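# Open four ring boxes, rings kept in place

## Task

Flip open every one of the four ring boxes so each ends up upright and open on the table top, with its ring still seated in its slot.

## Robot and tools

Robot: one Doosan M1013 six-joint arm on a base at (0, 0, +0.055) m in the scene frame, carrying a sixteen-motor right hand (index, middle, ring fingers and a thumb). There is only one arm, so every row is a single list of numbers. Cameras: cam_high and cam_low are fixed (stand beside the table); cam_wrist is a fisheye on the hand. All are 672x504.

Scene frame: origin on the table top under the base, +z up, +y to the left when facing +x. Poses in results (end_effector_position in m, end_effector_quat_wxyz) and velocities (m/s, rad/s) are in this frame and may be off by a few centimetres.

Hand point axes: +z runs along straight fingers toward the tips, +x across the palm away from the thumb, +y out of the palm's face (palm surface at y = -0.062 m). Straight fingertips reach about 0.139 m beyond the knuckles at z = -0.017 m. A rigid mast near the wrist (x +0.05 to +0.10, z -0.16 to -0.11) can strike objects. Fingertips have rubber caps over the last 0.03 m.

A row: 24 numbers, each in [-1, 1]. First six are dx, dy, dz, rx, ry, rz: an offset (not a pose) from the Hand target as it stood when the action or move began, along scene axes; 1.0 equals 0.6 m or 180 degrees; rx, ry, rz form one rotation vector turning about the Hand target's position. Every row of one action counts from that same starting target, and repeating an offset in a new call moves further. Next sixteen are absolute hinge goals, each scaled between its two stops, in this order: index_mcp, index_abd, index_pip, index_dip, middle_mcp, middle_abd, middle_pip, middle_dip, ring_mcp, ring_abd, ring_pip, ring_dip, thumb_cmc, thumb_axl, thumb_mcp, thumb_ipl. Straight values: _mcp +0.75, _abd 0.00, _pip +0.58, _dip +0.70, thumb_cmc +0.71, thumb_axl +0.68, thumb_mcp +0.23, thumb_ipl +0.17; moving toward -1 curls fingers toward the palm, and thumb_cmc toward -1 brings the thumb in front of the palm. Last two: current_limit (-1 maps to 0 mA, +1 to 550 mA; start +0.4) and speed (set-point rate (speed+1)/2 of 8.5 rad/s; start -0.6). Both persist until changed. To keep the hand unchanged, resend the sixteen numbers plus those two exactly as last sent; at scene start read them from a result first, since 0 is itself a command.

execute_actions(actions, cameras): actions is a list of actions; each action is a table of up to 15 rows, one per 1/30 s step, and a short table repeats its final row. An empty list returns state plus all images. cameras picks images by name, ["all"] or []. An unknown name invalidates the call.

move(target, speed, blend, blocking, cameras): target is one 24-number row or a list of up to 15 rows, all offsets from the same current Hand target. speed in m/s, 0.002 to 2 (default 0.25), one value or one per leg; rotation limited to twice that in rad/s. blend in m rounds corners of a list; 0 stops at each. blocking=false returns after about 0.5 s while motion continues. The path ignores obstacles, lags and overshoots more at higher speed, and lasts at most 10 s. Avoid paths near the arm's own base. The result ends with a move: line such as done (within 3 mm and 2 degrees), off_target, moving, held or fault, and limits such as paced or held. Neither done nor off_target proves contact or lack of it.

wait(seconds 0 to 10, cameras): lets time pass; a running move goes on. stop(cameras): brakes the running move. zoom_image(camera, region [x0, y0, x1, y1], max 504 by 504 px) enlarges part of the newest image from cam_high, cam_low or cam_wrist. clear_fault(cameras): clears a reported torque or force fault. read_manual(section) gives licence texts only. finished_scene(scene) ends the scene for good; its scene number is 1 or 2.

Control: each step, the commanded pose is clipped to within 70 mm and 16 degrees of the measured one; the Hand target line shows the clipped command and is the base for the next offsets. The hand often stops short; sending all-zero offsets requests it again, or send the remaining gap. To end a push, command the target back past the hand point.

Results also list joint positions, joint torques, hand_goal, hand_measured, hand_current_ma, hand_state per motor (moving, goal, blocked, overload), hand_current_limit and hand_speed.

Hazards: the arm is stiff, so targets even slightly inside a firm surface can trigger a fault. A torque fault (elbow 148 N m, wrist joints 41.8 N m, waist and shoulder 316) or net outside force of 144 N stops the arm until clear_fault; release any grip first if it pins the arm. Fast moves hit harder. A hand motor drawing 495 mA or more for 5 s shuts down for 10 s. MOTOR HOT warns of heating; an OVER-TEMPERATURE FAULT brakes the arm 30 to 60 s. After a HAND FAULT line, remaining motion calls in that reply are skipped. Do not drop or fling items, slam into the table or fixed objects, or let anything leave the table; boxes must stay upright with rings seated once the robot lets go.

Each tool is called after "Emit:" as name(argument=value, ...), one argument or row to a line, values as JSON.

## Session

Emit:
execute_actions(
  actions=[],
)

Emit:
zoom_image(
  camera="cam_high",
  region=[220, 270, 520, 480],
)

Emit:
zoom_image(
  camera="cam_low",
  region=[150, 260, 450, 400],
)

Scene clock: 0.00 s.
end_effector_position=(+0.9626, +0.4354, +0.2425) hand_goal=(+0.754, +0.000, +0.576, +0.696, +0.754, +0.000, +0.576, +0.696, +0.754, +0.000, +0.576, +0.696, +0.714, +0.678, +0.226, +0.168) hand_measured=(+0.754, +0.000, +0.576, +0.696, +0.754, +0.000, +0.576, +0.696, +0.754, +0.000, +0.576, +0.696, +0.714, +0.678, +0.226, +0.168) hand_current_ma=(+0, +0, +0, +0, +0, +0, +0, +0, +0, +0, +0, +0, +0, +0, +0, +0) hand_state=(goal, goal, goal, goal, goal, goal, goal, goal, goal, goal, goal, goal, goal, goal, goal, goal) hand_current_limit=0.40 hand_speed=-0.60 end_effector_quat_wxyz=(+0.182, -0.345, +0.921, +0.011)
Joint positions: [0.312 0.793 1.086 0.042 0.902 1.135]
Joint velocities: within noise
Joint torques (N m): no reading
Hand target: +0.9626, +0.4354, +0.2425; +0.182, -0.345, +0.921, +0.011
camera_calibration:
cam_wrist: T_world_to_cam=[[0.151208, 0.957959, 0.243825, -0.589729], [0.429906, -0.285842, 0.856432, -0.537721], [0.890122, -0.0246771, -0.455054, -0.615241], [0, 0, 0, 1]] pos_world=[0.86798, 0.396051, 0.324344]

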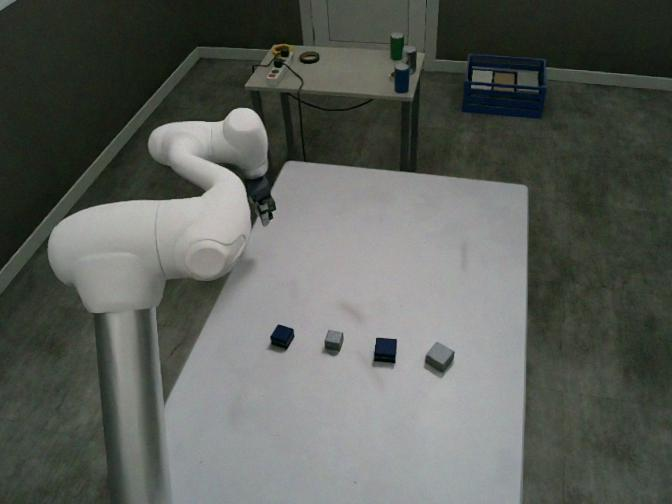

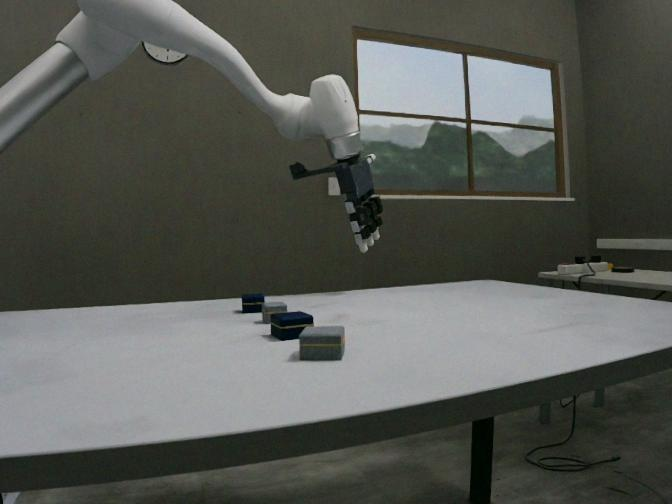

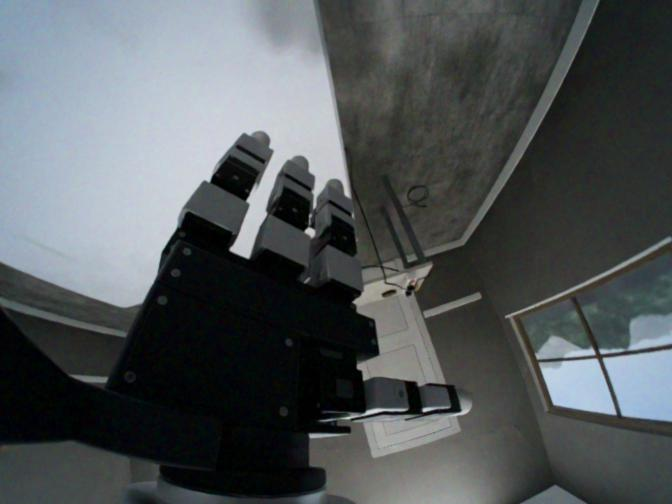

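Scaled by 1.680.

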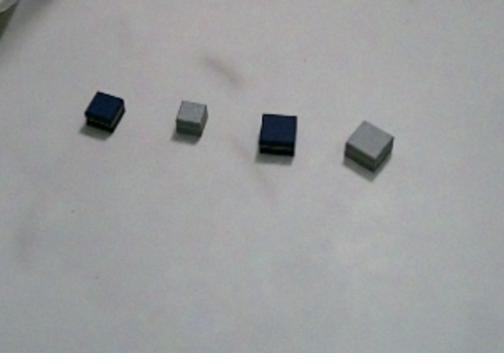

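Scaled by 1.680.

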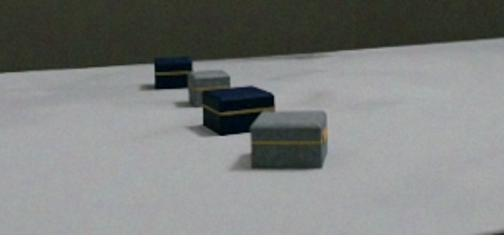

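Emit:
zoom_image(
  camera="cam_high",
  region=[262, 315, 362, 365],
)

Emit:
zoom_image(
  camera="cam_high",
  region=[362, 328, 462, 378],
)

Emit:
zoom_image(
  camera="cam_low",
  region=[235, 285, 355, 365],
)

Scaled by 5.040.

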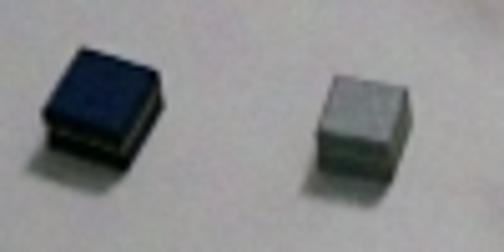

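Scaled by 5.040.

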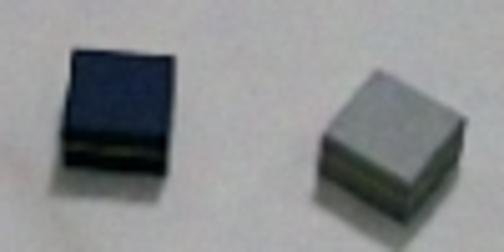

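Scaled by 4.200.

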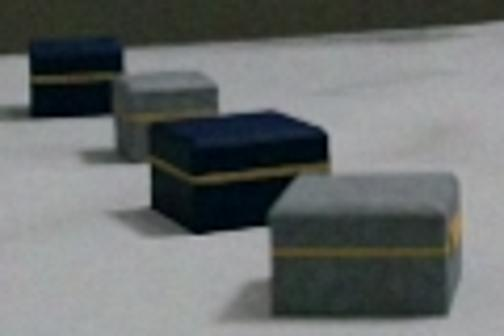

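Emit:
move(
  target=[-0.271, -0.1923, 0, 0, 0, -0.861, 0.754, 0, 0.576, 0.696, 0.754, 0, 0.576, 0.696, 0.754, 0, 0.576, 0.696, 0.714, 0.678, 0.226, 0.168, 0.4, -0.6],
  speed=0.8,
  cameras=["cam_high", "cam_wrist"],
)

Emit:
zoom_image(
  camera="cam_wrist",
  region=[340, 110, 460, 200],
)

Emit:
zoom_image(
  camera="cam_wrist",
  region=[430, 110, 550, 200],
)

Scene clock: 19.57 s.
end_effector_position=(+0.8000, +0.3201, +0.2426) hand_goal=(+0.754, +0.000, +0.576, +0.696, +0.754, +0.000, +0.576, +0.696, +0.754, +0.000, +0.576, +0.696, +0.714, +0.678, +0.226, +0.168) hand_measured=(+0.754, +0.000, +0.576, +0.696, +0.754, +0.000, +0.576, +0.696, +0.754, +0.000, +0.576, +0.696, +0.714, +0.678, +0.224, +0.168) hand_current_ma=(+0, +0, +0, +0, +0, +0, +0, +0, +0, +0, +0, +0, +0, +0, -2, +0) hand_state=(goal, goal, goal, goal, goal, goal, goal, goal, goal, goal, goal, goal, goal, goal, goal, goal) hand_current_limit=0.40 hand_speed=-0.60 end_effector_quat_wxyz=(+0.050, +0.824, +0.537, -0.176)
Joint positions: [0.485 0.686 1.281 -0.142 1.525 4.068]
Joint torques (N m): [-1.25 -95.31 -37.21 3.94 0.33 0.35]
Hand target: +0.8000, +0.3200, +0.2425; +0.050, +0.824, +0.536, -0.176
Off the commanded pose: 0.000 m, 0 deg.
move: done; limits=paced
camera_calibration:
cam_wrist: T_world_to_cam=[[0.26818, -0.932, 0.243834, 0.0566977], [-0.510482, 0.0771702, 0.856419, 0.135393], [-0.816999, -0.354147, -0.455074, 0.997906], [0, 0, 0, 1]] pos_world=[0.869199, 0.395799, 0.324344]
Images, in order (width x height): cam_high 672x504, cam_wrist 672x504.

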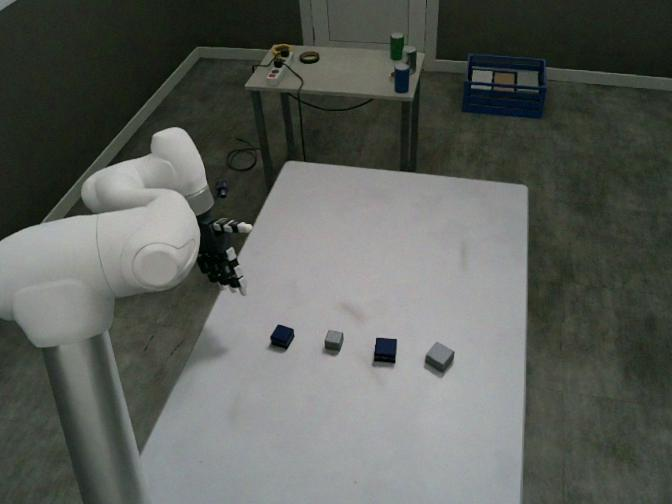

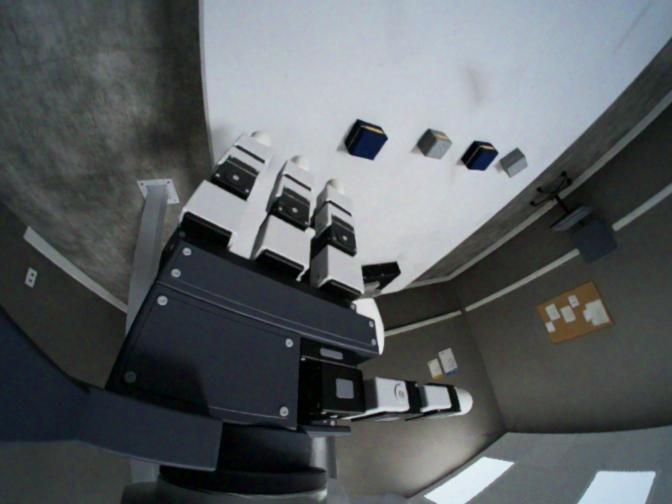

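Scaled by 4.200 from the camera's 672x504 image, which has a finer 960x720 frame.

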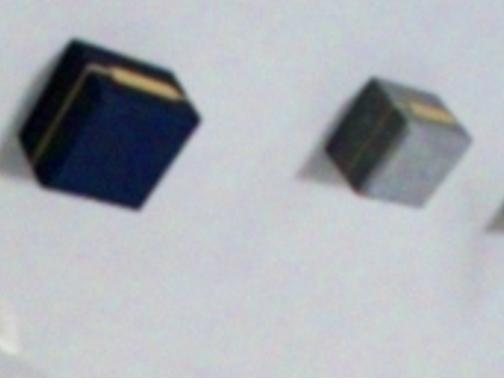

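Scaled by 4.200 from the camera's 672x504 image, which has a finer 960x720 frame.

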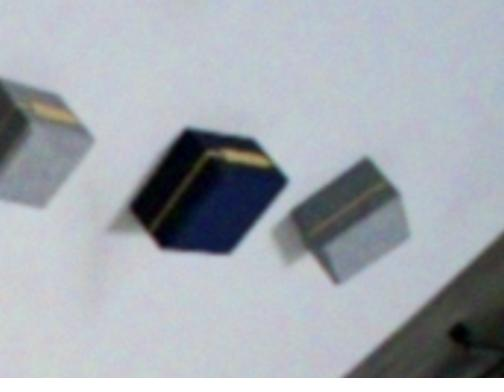

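Emit:
move(
  target=[
    [-0.1, -0.1167, -0.0708, -0.5056, 0.3554, 0.6771, -0.15, -0.05, 0.576, 0.29, -0.15, 0.05, 0.576, 0.29, 0.754, 0, 0.576, 0.696, -0.67, 0.678, 0.48, -0.19, 0.4, -0.6],
    [-0.1932, -0.3442, -0.1875, 0.4636, 0.1957, -0.3753, -0.15, -0.05, 0.576, 0.29, -0.15, 0.05, 0.576, 0.29, 0.754, 0, 0.576, 0.696, -0.67, 0.678, 0.48, -0.19, 0.4, -0.6],
  ],
  speed=[0.8, 0.7],
  blend=[0.05, 0.0001],
  cameras=["cam_high", "cam_wrist"],
)

Scene clock: 50.70 s.
end_effector_position=(+0.6841, +0.1135, +0.1301) hand_goal=(-0.150, -0.050, +0.576, +0.290, -0.150, +0.050, +0.576, +0.290, +0.754, +0.000, +0.576, +0.696, -0.670, +0.678, +0.480, -0.190) hand_measured=(-0.154, -0.050, +0.576, +0.294, -0.154, +0.048, +0.576, +0.294, +0.746, +0.000, +0.576, +0.696, -0.672, +0.678, +0.478, -0.188) hand_current_ma=(-5, +0, +0, +2, -4, -2, +0, +2, -11, +0, +0, +0, -1, +0, -3, +1) hand_state=(goal, goal, goal, goal, goal, goal, goal, goal, goal, goal, goal, goal, goal, goal, goal, goal) hand_current_limit=0.40 hand_speed=-0.60 end_effector_quat_wxyz=(+0.707, -0.708, -0.007, +0.006)
Joint positions: [-0.227 0.714 1.824 -4.929 1.703 3.729]
Joint torques (N m): [-1.46 -87.14 -26.77 2.09 1.3 0.33]
Hand target: +0.6841, +0.1135, +0.1300; +0.707, -0.708, -0.007, +0.006
Off the commanded pose: 0.000 m, 0 deg.
move: done; limits=paced
camera_calibration:
cam_wrist: T_world_to_cam=[[-0.79246, -0.0524603, -0.607663, 0.659268], [-0.400666, -0.706397, 0.583498, 0.237702], [-0.459862, 0.705869, 0.538773, 0.284942], [0, 0, 0, 1]] pos_world=[0.748717, 0.00136546, 0.108396]
Images, in order (width x height): cam_high 672x504, cam_wrist 672x504.

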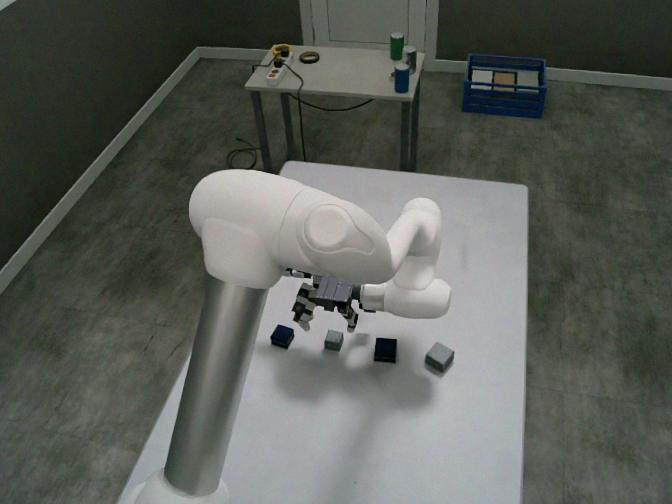

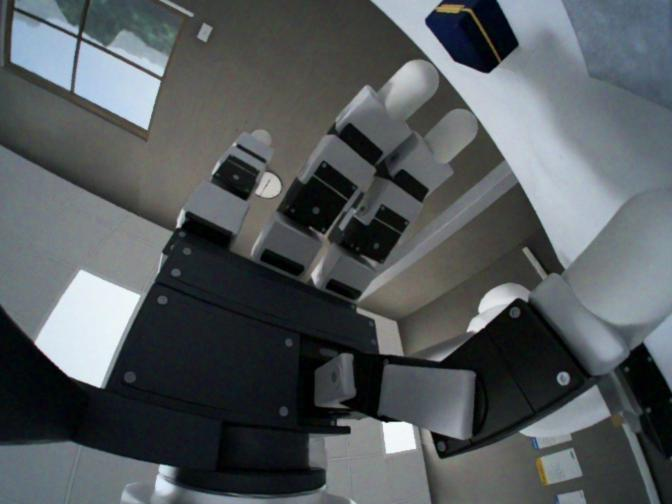

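Emit:
move(
  target=[0, 0, -0.1088, 0, 0, 0, -0.15, -0.05, 0.576, 0.29, -0.15, 0.05, 0.576, 0.29, 0.754, 0, 0.576, 0.696, -0.67, 0.678, 0.48, -0.19, 0.4, -0.6],
  speed=0.18,
  cameras=["cam_low", "cam_wrist"],
)

Emit:
zoom_image(
  camera="cam_wrist",
  region=[390, 0, 660, 280],
)

Emit:
zoom_image(
  camera="cam_low",
  region=[225, 255, 345, 355],
)

Scene clock: 52.27 s.
end_effector_position=(+0.6841, +0.1135, +0.0648) hand_goal=(-0.150, -0.050, +0.576, +0.290, -0.150, +0.050, +0.576, +0.290, +0.754, +0.000, +0.576, +0.696, -0.670, +0.678, +0.480, -0.190) hand_measured=(-0.154, -0.050, +0.576, +0.294, -0.154, +0.048, +0.576, +0.294, +0.744, +0.000, +0.576, +0.696, -0.672, +0.678, +0.478, -0.188) hand_current_ma=(-5, +0, +0, +2, -4, -2, +0, +2, -12, +0, +0, +0, -1, +0, -3, +1) hand_state=(goal, goal, goal, goal, goal, goal, goal, goal, goal, goal, goal, goal, goal, goal, goal, goal) hand_current_limit=0.40 hand_speed=-0.60 end_effector_quat_wxyz=(+0.707, -0.708, -0.007, +0.006)
Joint positions: [-0.228 0.806 1.819 -4.94 1.685 3.643]
Joint torques (N m): [-0.95 -90.45 -24.09 1.84 1.46 0.34]
Hand target: +0.6841, +0.1135, +0.0648; +0.707, -0.708, -0.007, +0.006
Off the commanded pose: 0.000 m, 0 deg.
move: done
camera_calibration:
cam_wrist: T_world_to_cam=[[-0.792424, -0.0525161, -0.607706, 0.619646], [-0.400648, -0.706425, 0.583476, 0.275902], [-0.459941, 0.705837, 0.538748, 0.320159], [0, 0, 0, 1]] pos_world=[0.748816, 0.00146549, 0.0430956]
Images, in order (width x height): cam_low 672x504, cam_wrist 672x504.

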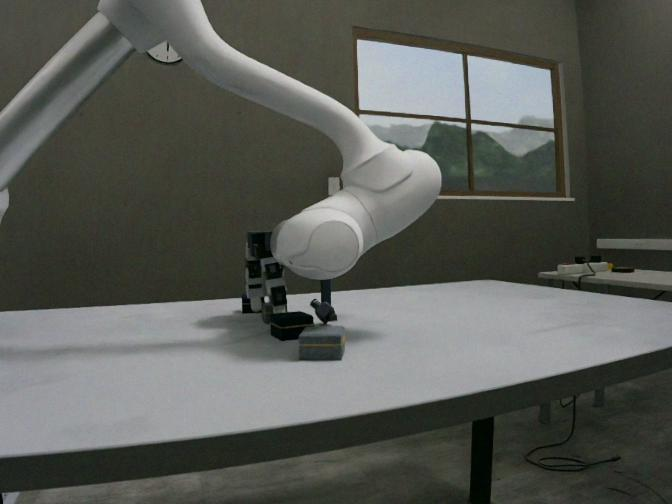

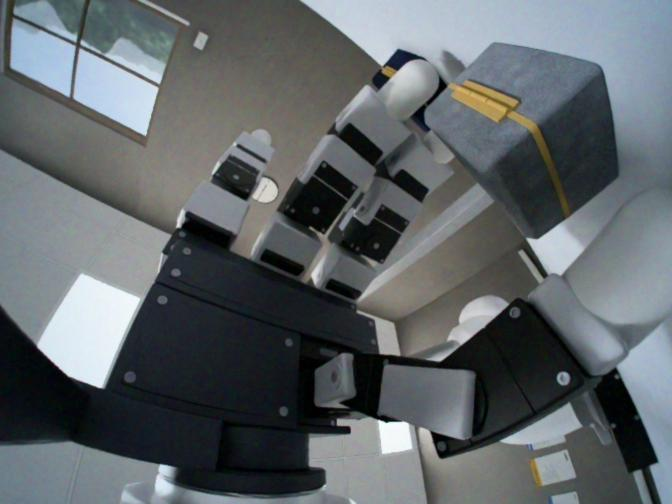

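Scaled by 1.800 from the camera's 672x504 image, which has a finer 960x720 frame.

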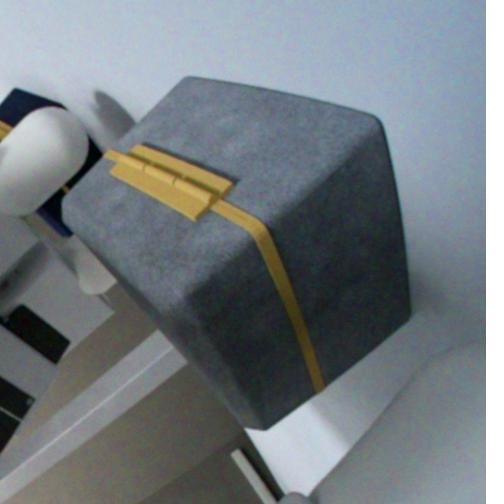

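Scaled by 4.200.

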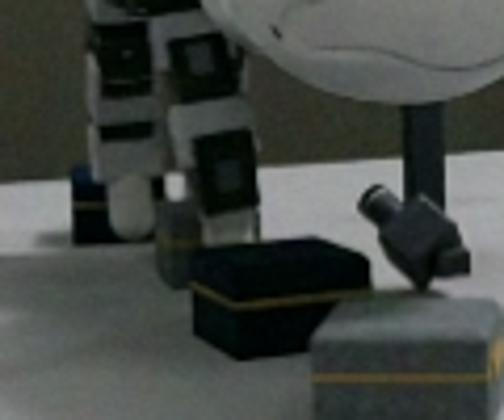

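Emit:
execute_actions(
  actions=[
    [[0,0,0,0,0,0, -0.75,-0.05,0.576,0.29, -0.75,0.05,0.576,0.29, 0.754,0,0.576,0.696, -0.67,0.678,0.02,-0.19, 0.79,-0.75]],
    [[0,0,0,0,0,0, -0.75,-0.05,0.576,0.29, -0.75,0.05,0.576,0.29, 0.754,0,0.576,0.696, -0.67,0.678,0.02,-0.19, 0.79,-0.75]],
  ],
  cameras=["cam_wrist"],
)

Scene clock: 54.80 s.
end_effector_position=(+0.6841, +0.1135, +0.0648) hand_goal=(-0.750, -0.050, +0.576, +0.290, -0.750, +0.050, +0.576, +0.290, +0.754, +0.000, +0.576, +0.696, -0.670, +0.678, +0.020, -0.190) hand_measured=(-0.366, -0.048, +0.604, +0.298, -0.378, +0.048, +0.610, +0.302, +0.744, +0.000, +0.576, +0.696, -0.672, +0.678, +0.312, -0.176) hand_current_ma=(+492, +1, +53, +11, +492, -2, +68, +15, -12, +0, +0, +0, -1, +0, +492, +33) hand_state=(blocked, goal, blocked, goal, blocked, goal, blocked, goal, goal, goal, goal, goal, goal, goal, blocked, goal) hand_current_limit=0.79 hand_speed=-0.75 end_effector_quat_wxyz=(+0.707, -0.708, -0.007, +0.006)
Joint positions: [-0.228 0.806 1.819 -4.94 1.685 3.643]
Joint torques (N m): [-1.39 -86.28 -22.4 1.15 -0.13 0.2]
Hand target: +0.6841, +0.1135, +0.0648; +0.707, -0.708, -0.007, +0.006
Off the commanded pose: 0.000 m, 0 deg.
camera_calibration:
cam_wrist: T_world_to_cam=[[-0.792455, -0.052572, -0.60766, 0.619528], [-0.400586, -0.706421, 0.583524, 0.275872], [-0.459941, 0.705837, 0.538748, 0.320167], [0, 0, 0, 1]] pos_world=[0.748716, 0.00146561, 0.0429954]
Images, in order (width x height): cam_wrist 672x504.

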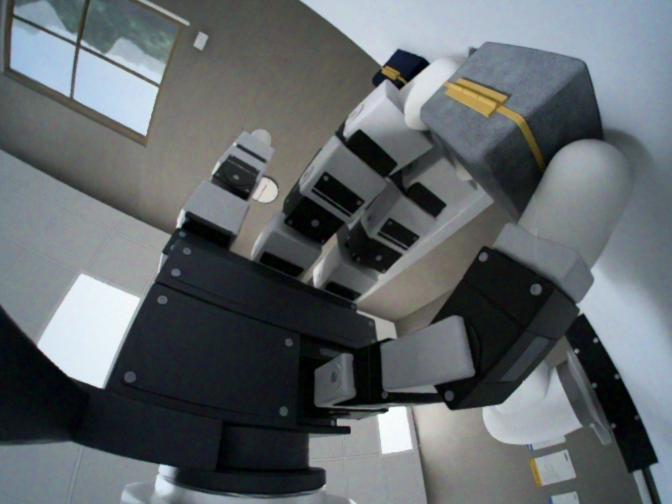

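Emit:
move(
  target=[0.3525, -0.0092, 0, 0, 0, -0.45, -0.75, -0.05, 0.576, 0.29, -0.75, 0.05, 0.576, 0.29, 0.754, 0, 0.576, 0.696, -0.67, 0.678, 0.02, -0.19, 0.79, -0.75],
  speed=0.45,
  cameras=["cam_low", "cam_wrist"],
)

Scene clock: 58.10 s.
end_effector_position=(+0.8956, +0.1080, +0.0647) hand_goal=(-0.750, -0.050, +0.576, +0.290, -0.750, +0.050, +0.576, +0.290, +0.754, +0.000, +0.576, +0.696, -0.670, +0.678, +0.020, -0.190) hand_measured=(-0.388, -0.042, +0.608, +0.304, -0.392, +0.052, +0.618, +0.312, +0.744, +0.000, +0.576, +0.696, -0.682, +0.678, +0.312, -0.156) hand_current_ma=(+492, +9, +65, +21, +492, +1, +90, +38, -12, +0, +0, +0, -18, +0, +492, +100) hand_state=(blocked, goal, blocked, goal, blocked, goal, blocked, blocked, goal, goal, goal, goal, goal, goal, blocked, blocked) hand_current_limit=0.79 hand_speed=-0.75 end_effector_quat_wxyz=(+0.541, -0.542, +0.455, -0.454)
Joint positions: [0.021 0.755 1.966 -3.318 1.152 3.202]
Joint torques (N m): [-1.38 -83.2 -19.85 -1.15 1.61 0.31]
Hand target: +0.8956, +0.1080, +0.0648; +0.541, -0.542, +0.455, -0.454
Off the commanded pose: 0.000 m, 0 deg.
move: done
camera_calibration:
cam_wrist: T_world_to_cam=[[-0.175935, 0.774507, -0.607607, 0.145368], [-0.760256, 0.285197, 0.583672, 0.571701], [0.625346, 0.564625, 0.538647, -0.53533], [0, 0, 0, 1]] pos_world=[0.794981, 0.0266243, 0.0429946]
Images, in order (width x height): cam_low 672x504, cam_wrist 672x504.

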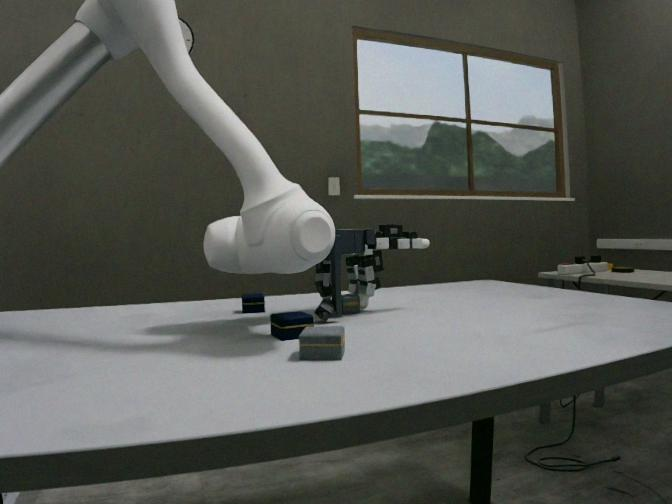

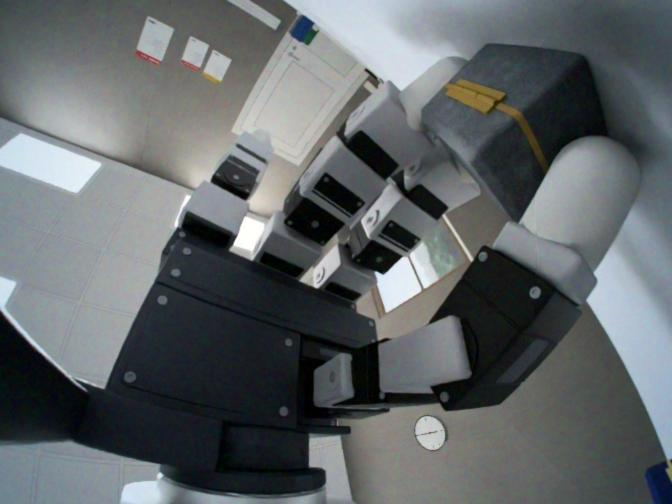

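Emit:
execute_actions(
  actions=[
    [[0,0,0,0,0,0, -0.15,-0.05,0.576,0.29, -0.15,0.05,0.576,0.29, 0.754,0,0.576,0.696, -0.67,0.678,0.48,-0.19, 0.4,-0.6]],
  ],
)

Emit:
move(
  target=[
    [0, 0, 0.0917, 0, 0, 0, -0.15, -0.05, 0.576, 0.29, -0.15, 0.05, 0.576, 0.29, 0.754, 0, 0.576, 0.696, -0.67, 0.678, 0.48, -0.19, 0.4, -0.6],
    [-0.0893, 0.0585, 0.0917, 0, 0, 0.5, -0.15, -0.05, 0.576, 0.29, -0.15, 0.05, 0.576, 0.29, 0.754, 0, 0.576, 0.696, -0.67, 0.678, 0.48, -0.19, 0.4, -0.6],
    [-0.0893, 0.0585, 0, 0, 0, 0.5, -0.15, -0.05, 0.576, 0.29, -0.15, 0.05, 0.576, 0.29, 0.754, 0, 0.576, 0.696, -0.67, 0.678, 0.48, -0.19, 0.4, -0.6],
  ],
  speed=[0.25, 0.8, 0.18],
  blend=[0.015, 0.001, 0.001],
  cameras=["cam_low", "cam_wrist"],
)

Emit:
zoom_image(
  camera="cam_wrist",
  region=[390, 0, 660, 280],
)

Scene clock: 63.33 s.
end_effector_position=(+0.8956, +0.1080, +0.0648) hand_goal=(-0.150, -0.050, +0.576, +0.290, -0.150, +0.050, +0.576, +0.290, +0.754, +0.000, +0.576, +0.696, -0.670, +0.678, +0.480, -0.190) hand_measured=(-0.164, -0.046, +0.578, +0.294, -0.162, +0.052, +0.578, +0.294, +0.744, +0.000, +0.576, +0.696, -0.672, +0.678, +0.476, -0.188) hand_current_ma=(-20, +3, +1, +3, -17, +1, +1, +2, -12, +0, +0, +0, -1, +0, -4, +2) hand_state=(goal, goal, goal, goal, goal, goal, goal, goal, goal, goal, goal, goal, goal, goal, goal, goal) hand_current_limit=0.40 hand_speed=-0.60 end_effector_quat_wxyz=(+0.541, -0.542, +0.455, -0.454)
Joint positions: [0.021 0.755 1.966 -3.318 1.152 3.202]
Joint torques (N m): [-1.35 -83.95 -20.17 -1.18 1.75 0.42]
Hand target: +0.8956, +0.1080, +0.0648; +0.541, -0.542, +0.455, -0.454
Off the commanded pose: 0.000 m, 0 deg.

Scene clock: 65.57 s.
end_effector_position=(+0.8421, +0.1432, +0.0649) hand_goal=(-0.150, -0.050, +0.576, +0.290, -0.150, +0.050, +0.576, +0.290, +0.754, +0.000, +0.576, +0.696, -0.670, +0.678, +0.480, -0.190) hand_measured=(-0.162, -0.046, +0.578, +0.294, -0.160, +0.052, +0.578, +0.294, +0.744, +0.000, +0.576, +0.696, -0.672, +0.678, +0.476, -0.188) hand_current_ma=(-18, +3, +1, +2, -13, +1, +1, +2, -13, +0, +0, +0, -1, +0, -4, +2) hand_state=(goal, goal, goal, goal, goal, goal, goal, goal, goal, goal, goal, goal, goal, goal, goal, goal) hand_current_limit=0.40 hand_speed=-0.60 end_effector_quat_wxyz=(+0.704, -0.705, -0.062, +0.061)
Joint positions: [-0.138 0.992 1.368 -4.952 1.786 3.897]
Joint torques (N m): [-0.2 -109.62 -31.55 2.51 1.19 0.43]
Hand target: +0.8420, +0.1431, +0.0648; +0.704, -0.705, -0.062, +0.061
Off the commanded pose: 0.000 m, 0 deg.
move: done; limits=paced
camera_calibration:
cam_wrist: T_world_to_cam=[[-0.774372, -0.175981, -0.607765, 0.748859], [-0.285153, -0.760404, 0.583501, 0.270506], [-0.564832, 0.625153, 0.538654, 0.471721], [0, 0, 0, 1]] pos_world=[0.923474, 0.0425807, 0.0431953]
Images, in order (width x height): cam_low 672x504, cam_wrist 672x504.

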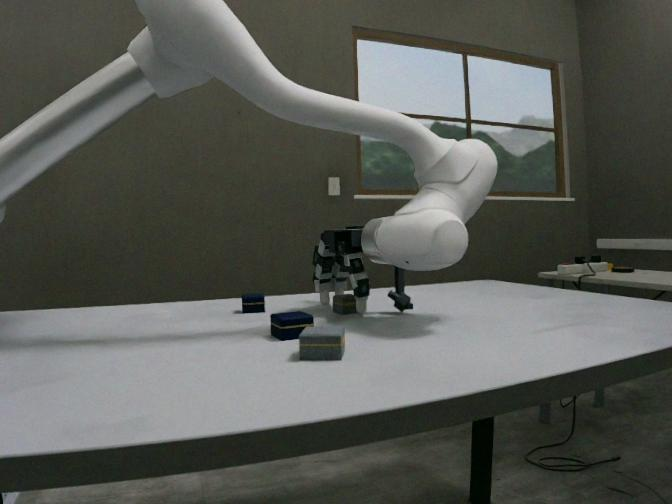

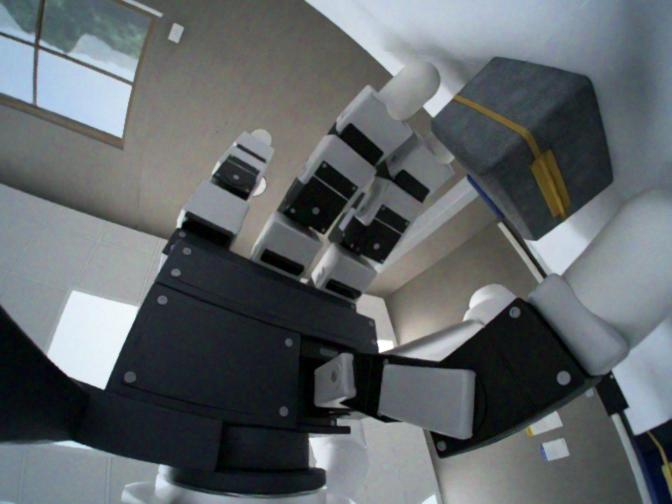

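Scaled by 1.800 from the camera's 672x504 image, which has a finer 960x720 frame.

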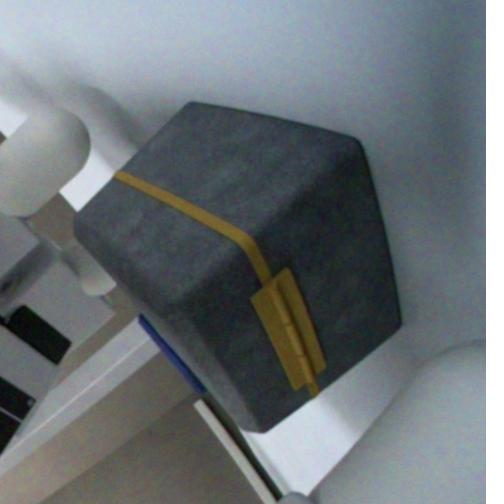

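Emit:
execute_actions(
  actions=[
    [[0,0,0,0,0,0, 0.137,-0.08,0.18,0.30, -0.28,0.12,0.576,0.29, 0.754,0,0.576,0.696, -0.67,0.678,0.30,-0.19, 0.6,-0.6]],
    [[0,0,0,0,0,0, 0.137,-0.08,0.18,0.30, -0.34,0.12,0.576,0.29, 0.754,0,0.576,0.696, -0.67,0.678,0.02,-0.19, 0.79,-0.75]],
    [[0,0,0,0,0,0, 0.05,-0.08,0.18,0.30, -0.75,0.12,0.576,0.29, 0.754,0,0.576,0.696, -0.67,0.678,0.02,-0.19, 0.79,-0.75]],
  ],
  cameras=["cam_low", "cam_wrist"],
)

Emit:
zoom_image(
  camera="cam_wrist",
  region=[390, 0, 660, 280],
)

Scene clock: 68.63 s.
end_effector_position=(+0.8420, +0.1431, +0.0648) hand_goal=(+0.050, -0.080, +0.180, +0.300, -0.750, +0.120, +0.576, +0.290, +0.754, +0.000, +0.576, +0.696, -0.670, +0.678, +0.020, -0.190) hand_measured=(+0.046, -0.076, +0.182, +0.298, -0.262, +0.100, +0.622, +0.310, +0.744, +0.000, +0.576, +0.696, -0.642, +0.686, +0.156, -0.166) hand_current_ma=(-4, +3, +1, -2, +492, -26, +106, +33, -13, +0, +0, +0, +55, +11, +492, +62) hand_state=(goal, goal, goal, goal, blocked, goal, blocked, blocked, goal, goal, goal, goal, blocked, goal, blocked, blocked) hand_current_limit=0.79 hand_speed=-0.75 end_effector_quat_wxyz=(+0.704, -0.705, -0.062, +0.061)
Joint positions: [-0.138 0.992 1.368 -4.952 1.786 3.897]
Joint torques (N m): [-1.37 -109.66 -31.36 2.45 1.09 0.37]
Hand target: +0.8420, +0.1431, +0.0648; +0.704, -0.705, -0.062, +0.061
Off the commanded pose: 0.000 m, 0 deg.
camera_calibration:
cam_wrist: T_world_to_cam=[[-0.774509, -0.175849, -0.607629, 0.748758], [-0.285182, -0.760354, 0.583552, 0.27054], [-0.56463, 0.625251, 0.538752, 0.471641], [0, 0, 0, 1]] pos_world=[0.923376, 0.0424808, 0.0429953]
Images, in order (width x height): cam_low 672x504, cam_wrist 672x504.

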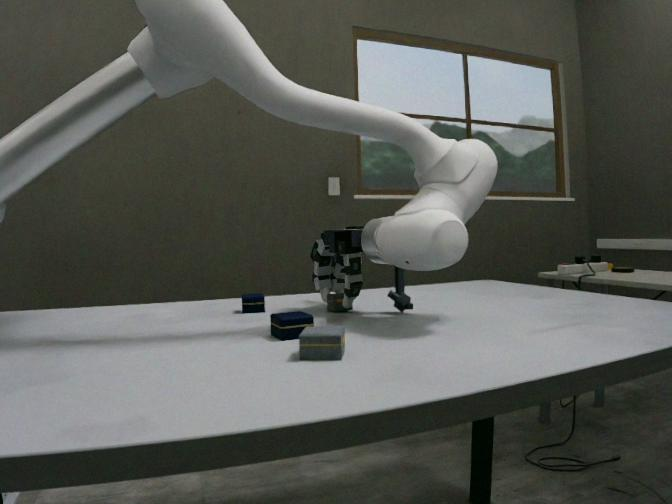

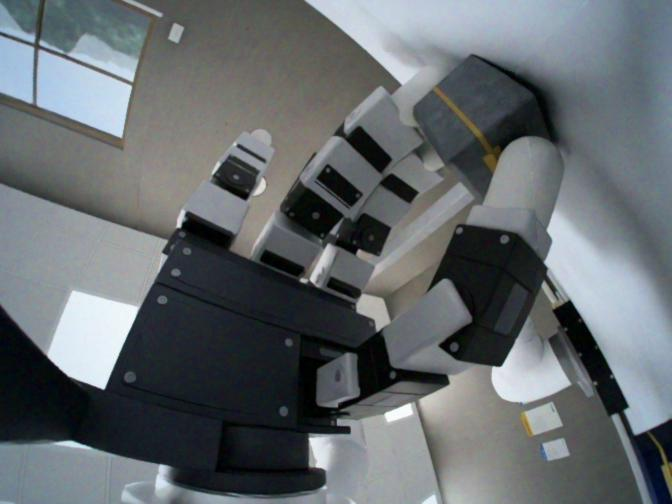

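Scaled by 1.800 from the camera's 672x504 image, which has a finer 960x720 frame.

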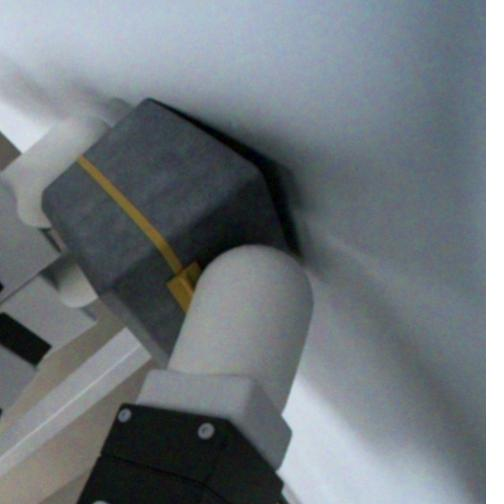

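Emit:
execute_actions(
  actions=[
    [[0,0,0,0,0,0, 0.137,-0.08,0.18,0.30, -0.75,0.12,0.576,0.29, 0.754,0,0.576,0.696, -0.67,0.678,0.2,-0.19, 0.79,-0.75]],
  ],
  cameras=["cam_wrist"],
)

Emit:
zoom_image(
  camera="cam_wrist",
  region=[390, 0, 660, 280],
)

Scene clock: 71.67 s.
end_effector_position=(+0.8420, +0.1431, +0.0648) hand_goal=(+0.138, -0.080, +0.180, +0.300, -0.750, +0.120, +0.576, +0.290, +0.754, +0.000, +0.576, +0.696, -0.670, +0.678, +0.200, -0.190) hand_measured=(+0.120, -0.076, +0.182, +0.298, -0.322, +0.100, +0.622, +0.310, +0.744, +0.000, +0.576, +0.696, -0.642, +0.686, +0.230, -0.166) hand_current_ma=(-32, +3, +1, -2, +492, -26, +106, +33, -13, +0, +0, +0, +55, +11, +82, +62) hand_state=(goal, goal, goal, goal, blocked, goal, blocked, blocked, goal, goal, goal, goal, blocked, goal, blocked, blocked) hand_current_limit=0.79 hand_speed=-0.75 end_effector_quat_wxyz=(+0.704, -0.705, -0.062, +0.061)
Joint positions: [-0.138 0.992 1.368 -4.952 1.786 3.897]
Joint torques (N m): [-2.27 -108.62 -31.27 2.29 0.86 0.31]
Hand target: +0.8420, +0.1431, +0.0648; +0.704, -0.705, -0.062, +0.061
Off the commanded pose: 0.000 m, 0 deg.
camera_calibration:
cam_wrist: T_world_to_cam=[[-0.774499, -0.17586, -0.607638, 0.74875], [-0.285139, -0.760402, 0.583511, 0.270504], [-0.564666, 0.62519, 0.538786, 0.471674], [0, 0, 0, 1]] pos_world=[0.923375, 0.0424806, 0.0429955]
Images, in order (width x height): cam_wrist 672x504.

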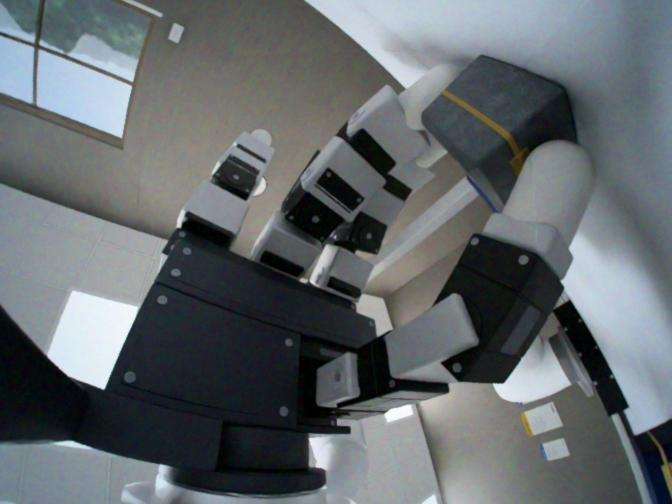

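Scaled by 1.800 from the camera's 672x504 image, which has a finer 960x720 frame.

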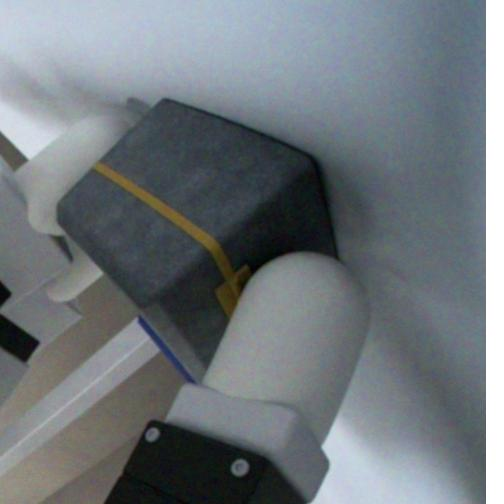

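Emit:
execute_actions(
  actions=[
    [[0,0,0,0,0,0, 0.05,-0.08,0.18,0.30, -0.75,0.12,0.576,0.29, 0.754,0,0.576,0.696, -0.67,0.678,0.05,-0.19, 0.79,-0.75]],
    [[0,0,0,0,0,0, -0.08,-0.08,0.18,0.30, -0.75,0.12,0.576,0.29, 0.754,0,0.576,0.696, -0.67,0.678,0.05,-0.19, 0.79,-0.85]],
    [[0,0,0,0,0,0, -0.14,-0.08,0.18,0.30, -0.75,0.12,0.576,0.29, 0.754,0,0.576,0.696, -0.67,0.678,0.05,-0.19, 0.79,-0.85]],
  ],
  cameras=["cam_low", "cam_wrist"],
)

Emit:
zoom_image(
  camera="cam_wrist",
  region=[390, 0, 660, 280],
)

Scene clock: 74.53 s.
end_effector_position=(+0.8420, +0.1431, +0.0648) hand_goal=(-0.140, -0.080, +0.180, +0.300, -0.750, +0.120, +0.576, +0.290, +0.754, +0.000, +0.576, +0.696, -0.670, +0.678, +0.050, -0.190) hand_measured=(-0.052, -0.076, +0.198, +0.306, -0.322, +0.100, +0.622, +0.310, +0.744, +0.000, +0.576, +0.696, -0.642, +0.686, +0.222, -0.162) hand_current_ma=(+284, +3, +30, +5, +492, -26, +106, +33, -13, +0, +0, +0, +54, +11, +492, +79) hand_state=(blocked, goal, goal, goal, blocked, goal, blocked, blocked, goal, goal, goal, goal, blocked, goal, blocked, blocked) hand_current_limit=0.79 hand_speed=-0.85 end_effector_quat_wxyz=(+0.704, -0.705, -0.062, +0.061)
Joint positions: [-0.138 0.992 1.368 -4.952 1.786 3.897]
Joint torques (N m): [-1.76 -107.89 -30.96 2.04 0.78 0.32]
Hand target: +0.8420, +0.1431, +0.0648; +0.704, -0.705, -0.062, +0.061
Off the commanded pose: 0.000 m, 0 deg.
camera_calibration:
cam_wrist: T_world_to_cam=[[-0.774499, -0.17586, -0.607638, 0.74875], [-0.285139, -0.760402, 0.583511, 0.270504], [-0.564666, 0.62519, 0.538786, 0.471674], [0, 0, 0, 1]] pos_world=[0.923375, 0.0424806, 0.0429955]
Images, in order (width x height): cam_low 672x504, cam_wrist 672x504.

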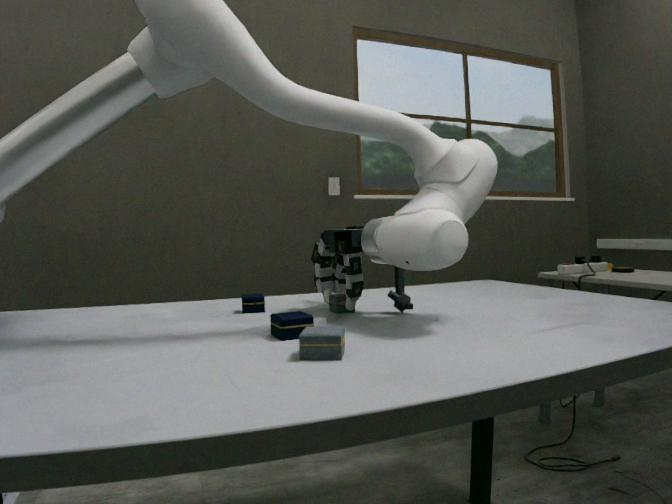

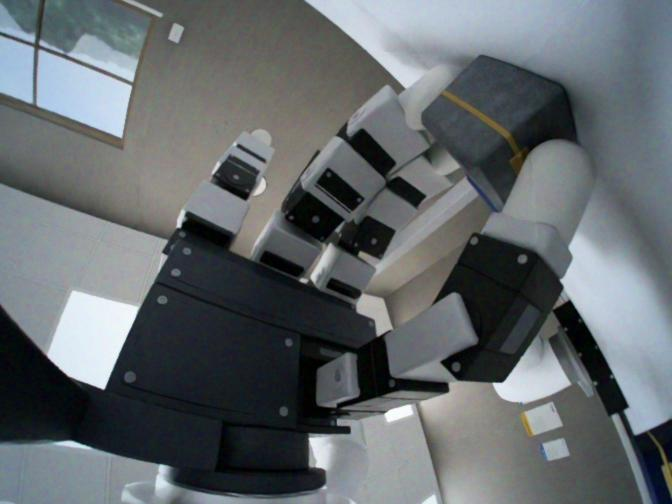

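Scaled by 1.800 from the camera's 672x504 image, which has a finer 960x720 frame.

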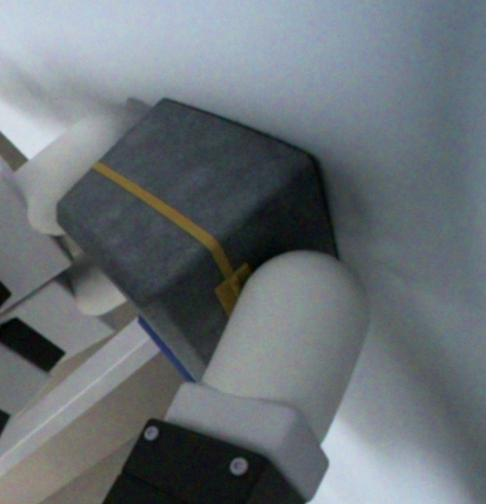

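Emit:
execute_actions(
  actions=[
    [[0,0,0,0,0,0, -0.12,-0.08,0.123,0.245, -0.75,0.12,0.576,0.29, 0.754,0,0.576,0.696, -0.67,0.678,0.05,-0.19, 0.79,-0.9]],
    [[0,0,0,0,0,0, -0.07,-0.08,0.067,0.189, -0.75,0.12,0.576,0.29, 0.754,0,0.576,0.696, -0.67,0.678,0.05,-0.19, 0.79,-0.9]],
    [[0,0,0,0,0,0, -0.01,-0.08,-0.009,0.114, -0.75,0.12,0.576,0.29, 0.754,0,0.576,0.696, -0.67,0.678,0.05,-0.19, 0.79,-0.9]],
    [[0,0,0,0,0,0, 0.01,-0.08,-0.06,0.07, -0.75,0.12,0.576,0.29, 0.754,0,0.576,0.696, -0.67,0.678,0.05,-0.19, 0.79,-0.9]],
    [[0,0,0,0,0,0, 0.045,-0.08,-0.12,0.01, -0.75,0.12,0.576,0.29, 0.754,0,0.576,0.696, -0.67,0.678,0.05,-0.19, 0.79,-0.9]],
  ],
  cameras=["cam_low", "cam_wrist"],
)

Emit:
zoom_image(
  camera="cam_wrist",
  region=[390, 0, 660, 280],
)

Scene clock: 78.43 s.
end_effector_position=(+0.8420, +0.1431, +0.0648) hand_goal=(+0.046, -0.080, -0.120, +0.010, -0.750, +0.120, +0.576, +0.290, +0.754, +0.000, +0.576, +0.696, -0.670, +0.678, +0.050, -0.190) hand_measured=(+0.096, -0.078, -0.054, +0.038, -0.322, +0.126, +0.624, +0.312, +0.744, +0.000, +0.576, +0.696, -0.664, +0.682, +0.222, -0.148) hand_current_ma=(+129, +1, +172, +53, +492, +5, +111, +37, -13, +0, +0, +0, +6, +4, +492, +143) hand_state=(blocked, goal, blocked, blocked, blocked, goal, blocked, blocked, goal, goal, goal, goal, goal, goal, blocked, blocked) hand_current_limit=0.79 hand_speed=-0.90 end_effector_quat_wxyz=(+0.704, -0.705, -0.062, +0.061)
Joint positions: [-0.138 0.992 1.368 -4.952 1.786 3.897]
Joint torques (N m): [-1.41 -110.32 -31.55 2.56 1.22 0.42]
Hand target: +0.8420, +0.1431, +0.0648; +0.704, -0.705, -0.062, +0.061
Off the commanded pose: 0.000 m, 0 deg.
camera_calibration:
cam_wrist: T_world_to_cam=[[-0.774499, -0.17586, -0.607638, 0.74875], [-0.285139, -0.760402, 0.583511, 0.270504], [-0.564666, 0.62519, 0.538786, 0.471674], [0, 0, 0, 1]] pos_world=[0.923375, 0.0424806, 0.0429955]
Images, in order (width x height): cam_low 672x504, cam_wrist 672x504.

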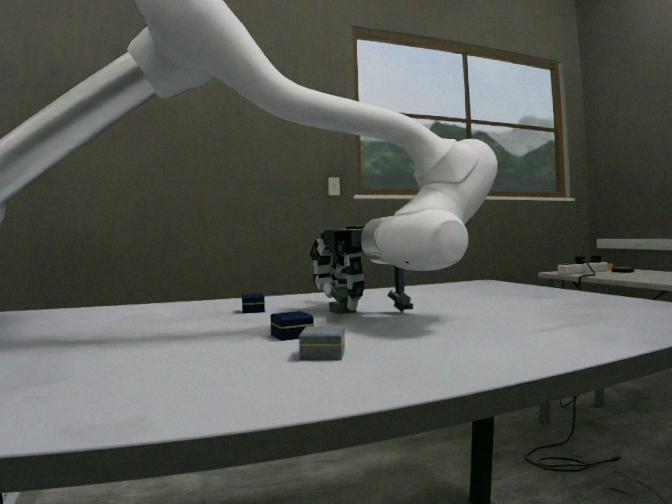

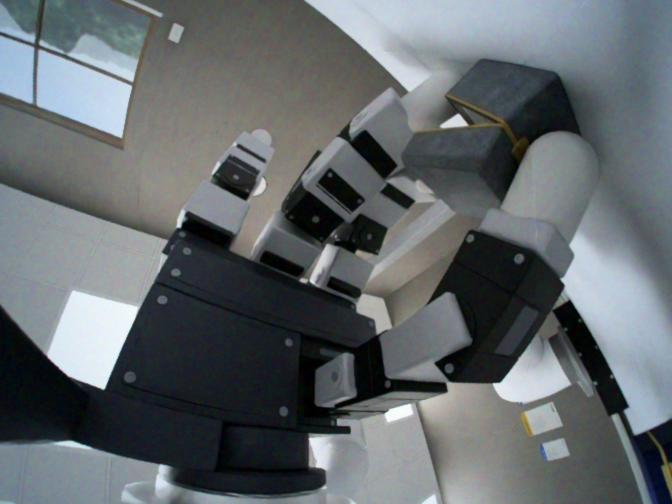

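Scaled by 1.800 from the camera's 672x504 image, which has a finer 960x720 frame.

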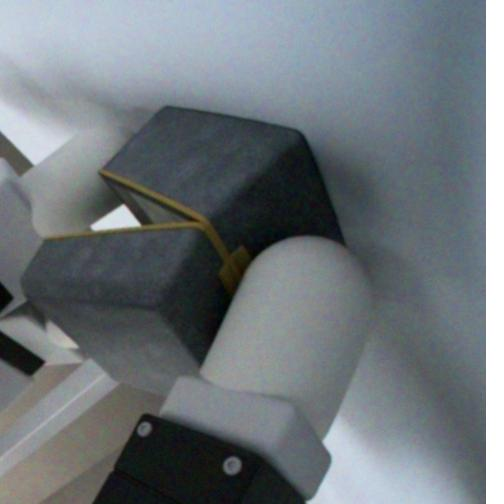

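Emit:
execute_actions(
  actions=[
    [[0,0,0,0,0,0, 0.08,-0.08,-0.18,-0.04, -0.75,0.12,0.576,0.29, 0.754,0,0.576,0.696, -0.67,0.678,0.05,-0.19, 0.79,-0.9]],
    [[0,0,0,0,0,0, 0.11,-0.08,-0.23,-0.10, -0.75,0.12,0.576,0.29, 0.754,0,0.576,0.696, -0.67,0.678,0.05,-0.19, 0.79,-0.9]],
    [[0,0,0,0,0,0, 0.13,-0.08,-0.28,-0.15, -0.75,0.12,0.576,0.29, 0.754,0,0.576,0.696, -0.67,0.678,0.05,-0.19, 0.79,-0.9]],
    [[0,0,0,0,0,0, 0.135,-0.08,-0.33,-0.20, -0.75,0.12,0.576,0.29, 0.754,0,0.576,0.696, -0.67,0.678,0.05,-0.19, 0.79,-0.9]],
  ],
  cameras=["cam_wrist"],
)

Emit:
zoom_image(
  camera="cam_wrist",
  region=[390, 0, 660, 280],
)

Scene clock: 81.50 s.
end_effector_position=(+0.8420, +0.1431, +0.0648) hand_goal=(+0.136, -0.080, -0.330, -0.200, -0.750, +0.120, +0.576, +0.290, +0.754, +0.000, +0.576, +0.696, -0.670, +0.678, +0.050, -0.190) hand_measured=(+0.146, -0.082, -0.318, -0.196, -0.322, +0.108, +0.648, +0.324, +0.744, +0.000, +0.576, +0.696, -0.652, +0.680, +0.214, -0.152) hand_current_ma=(+13, -1, +16, +2, +492, -13, +191, +69, -13, +0, +0, +0, +27, +2, +492, +119) hand_state=(goal, goal, goal, goal, blocked, goal, blocked, blocked, goal, goal, goal, goal, goal, goal, blocked, blocked) hand_current_limit=0.79 hand_speed=-0.90 end_effector_quat_wxyz=(+0.704, -0.705, -0.062, +0.061)
Joint positions: [-0.138 0.992 1.368 -4.952 1.786 3.897]
Joint torques (N m): [-1.27 -109.8 -31.84 2.55 1.17 0.35]
Hand target: +0.8420, +0.1431, +0.0648; +0.704, -0.705, -0.062, +0.061
Off the commanded pose: 0.000 m, 0 deg.
camera_calibration:
cam_wrist: T_world_to_cam=[[-0.774499, -0.17586, -0.607638, 0.74875], [-0.285139, -0.760402, 0.583511, 0.270504], [-0.564666, 0.62519, 0.538786, 0.471674], [0, 0, 0, 1]] pos_world=[0.923375, 0.0424806, 0.0429955]
Images, in order (width x height): cam_wrist 672x504.

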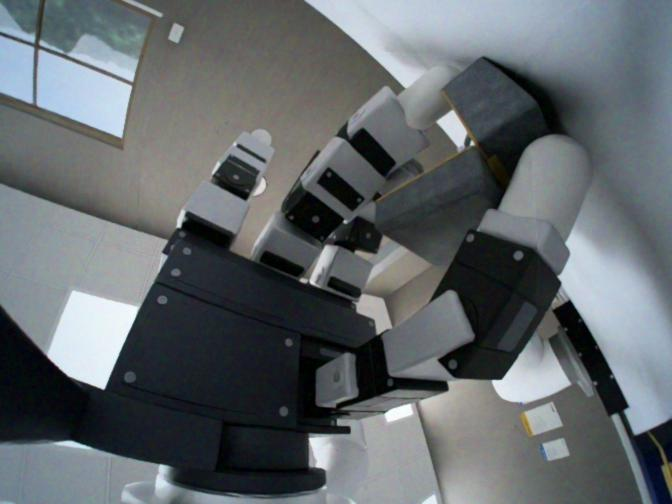

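Scaled by 1.800 from the camera's 672x504 image, which has a finer 960x720 frame.

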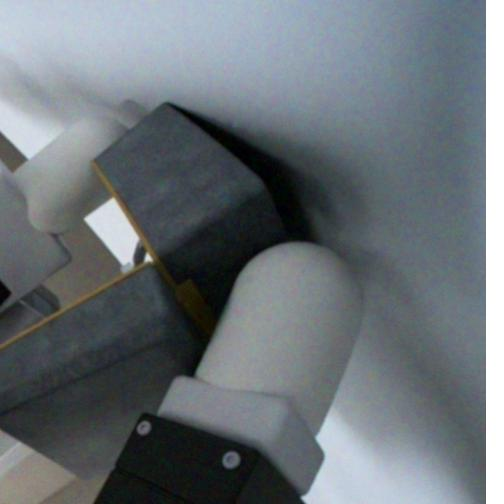

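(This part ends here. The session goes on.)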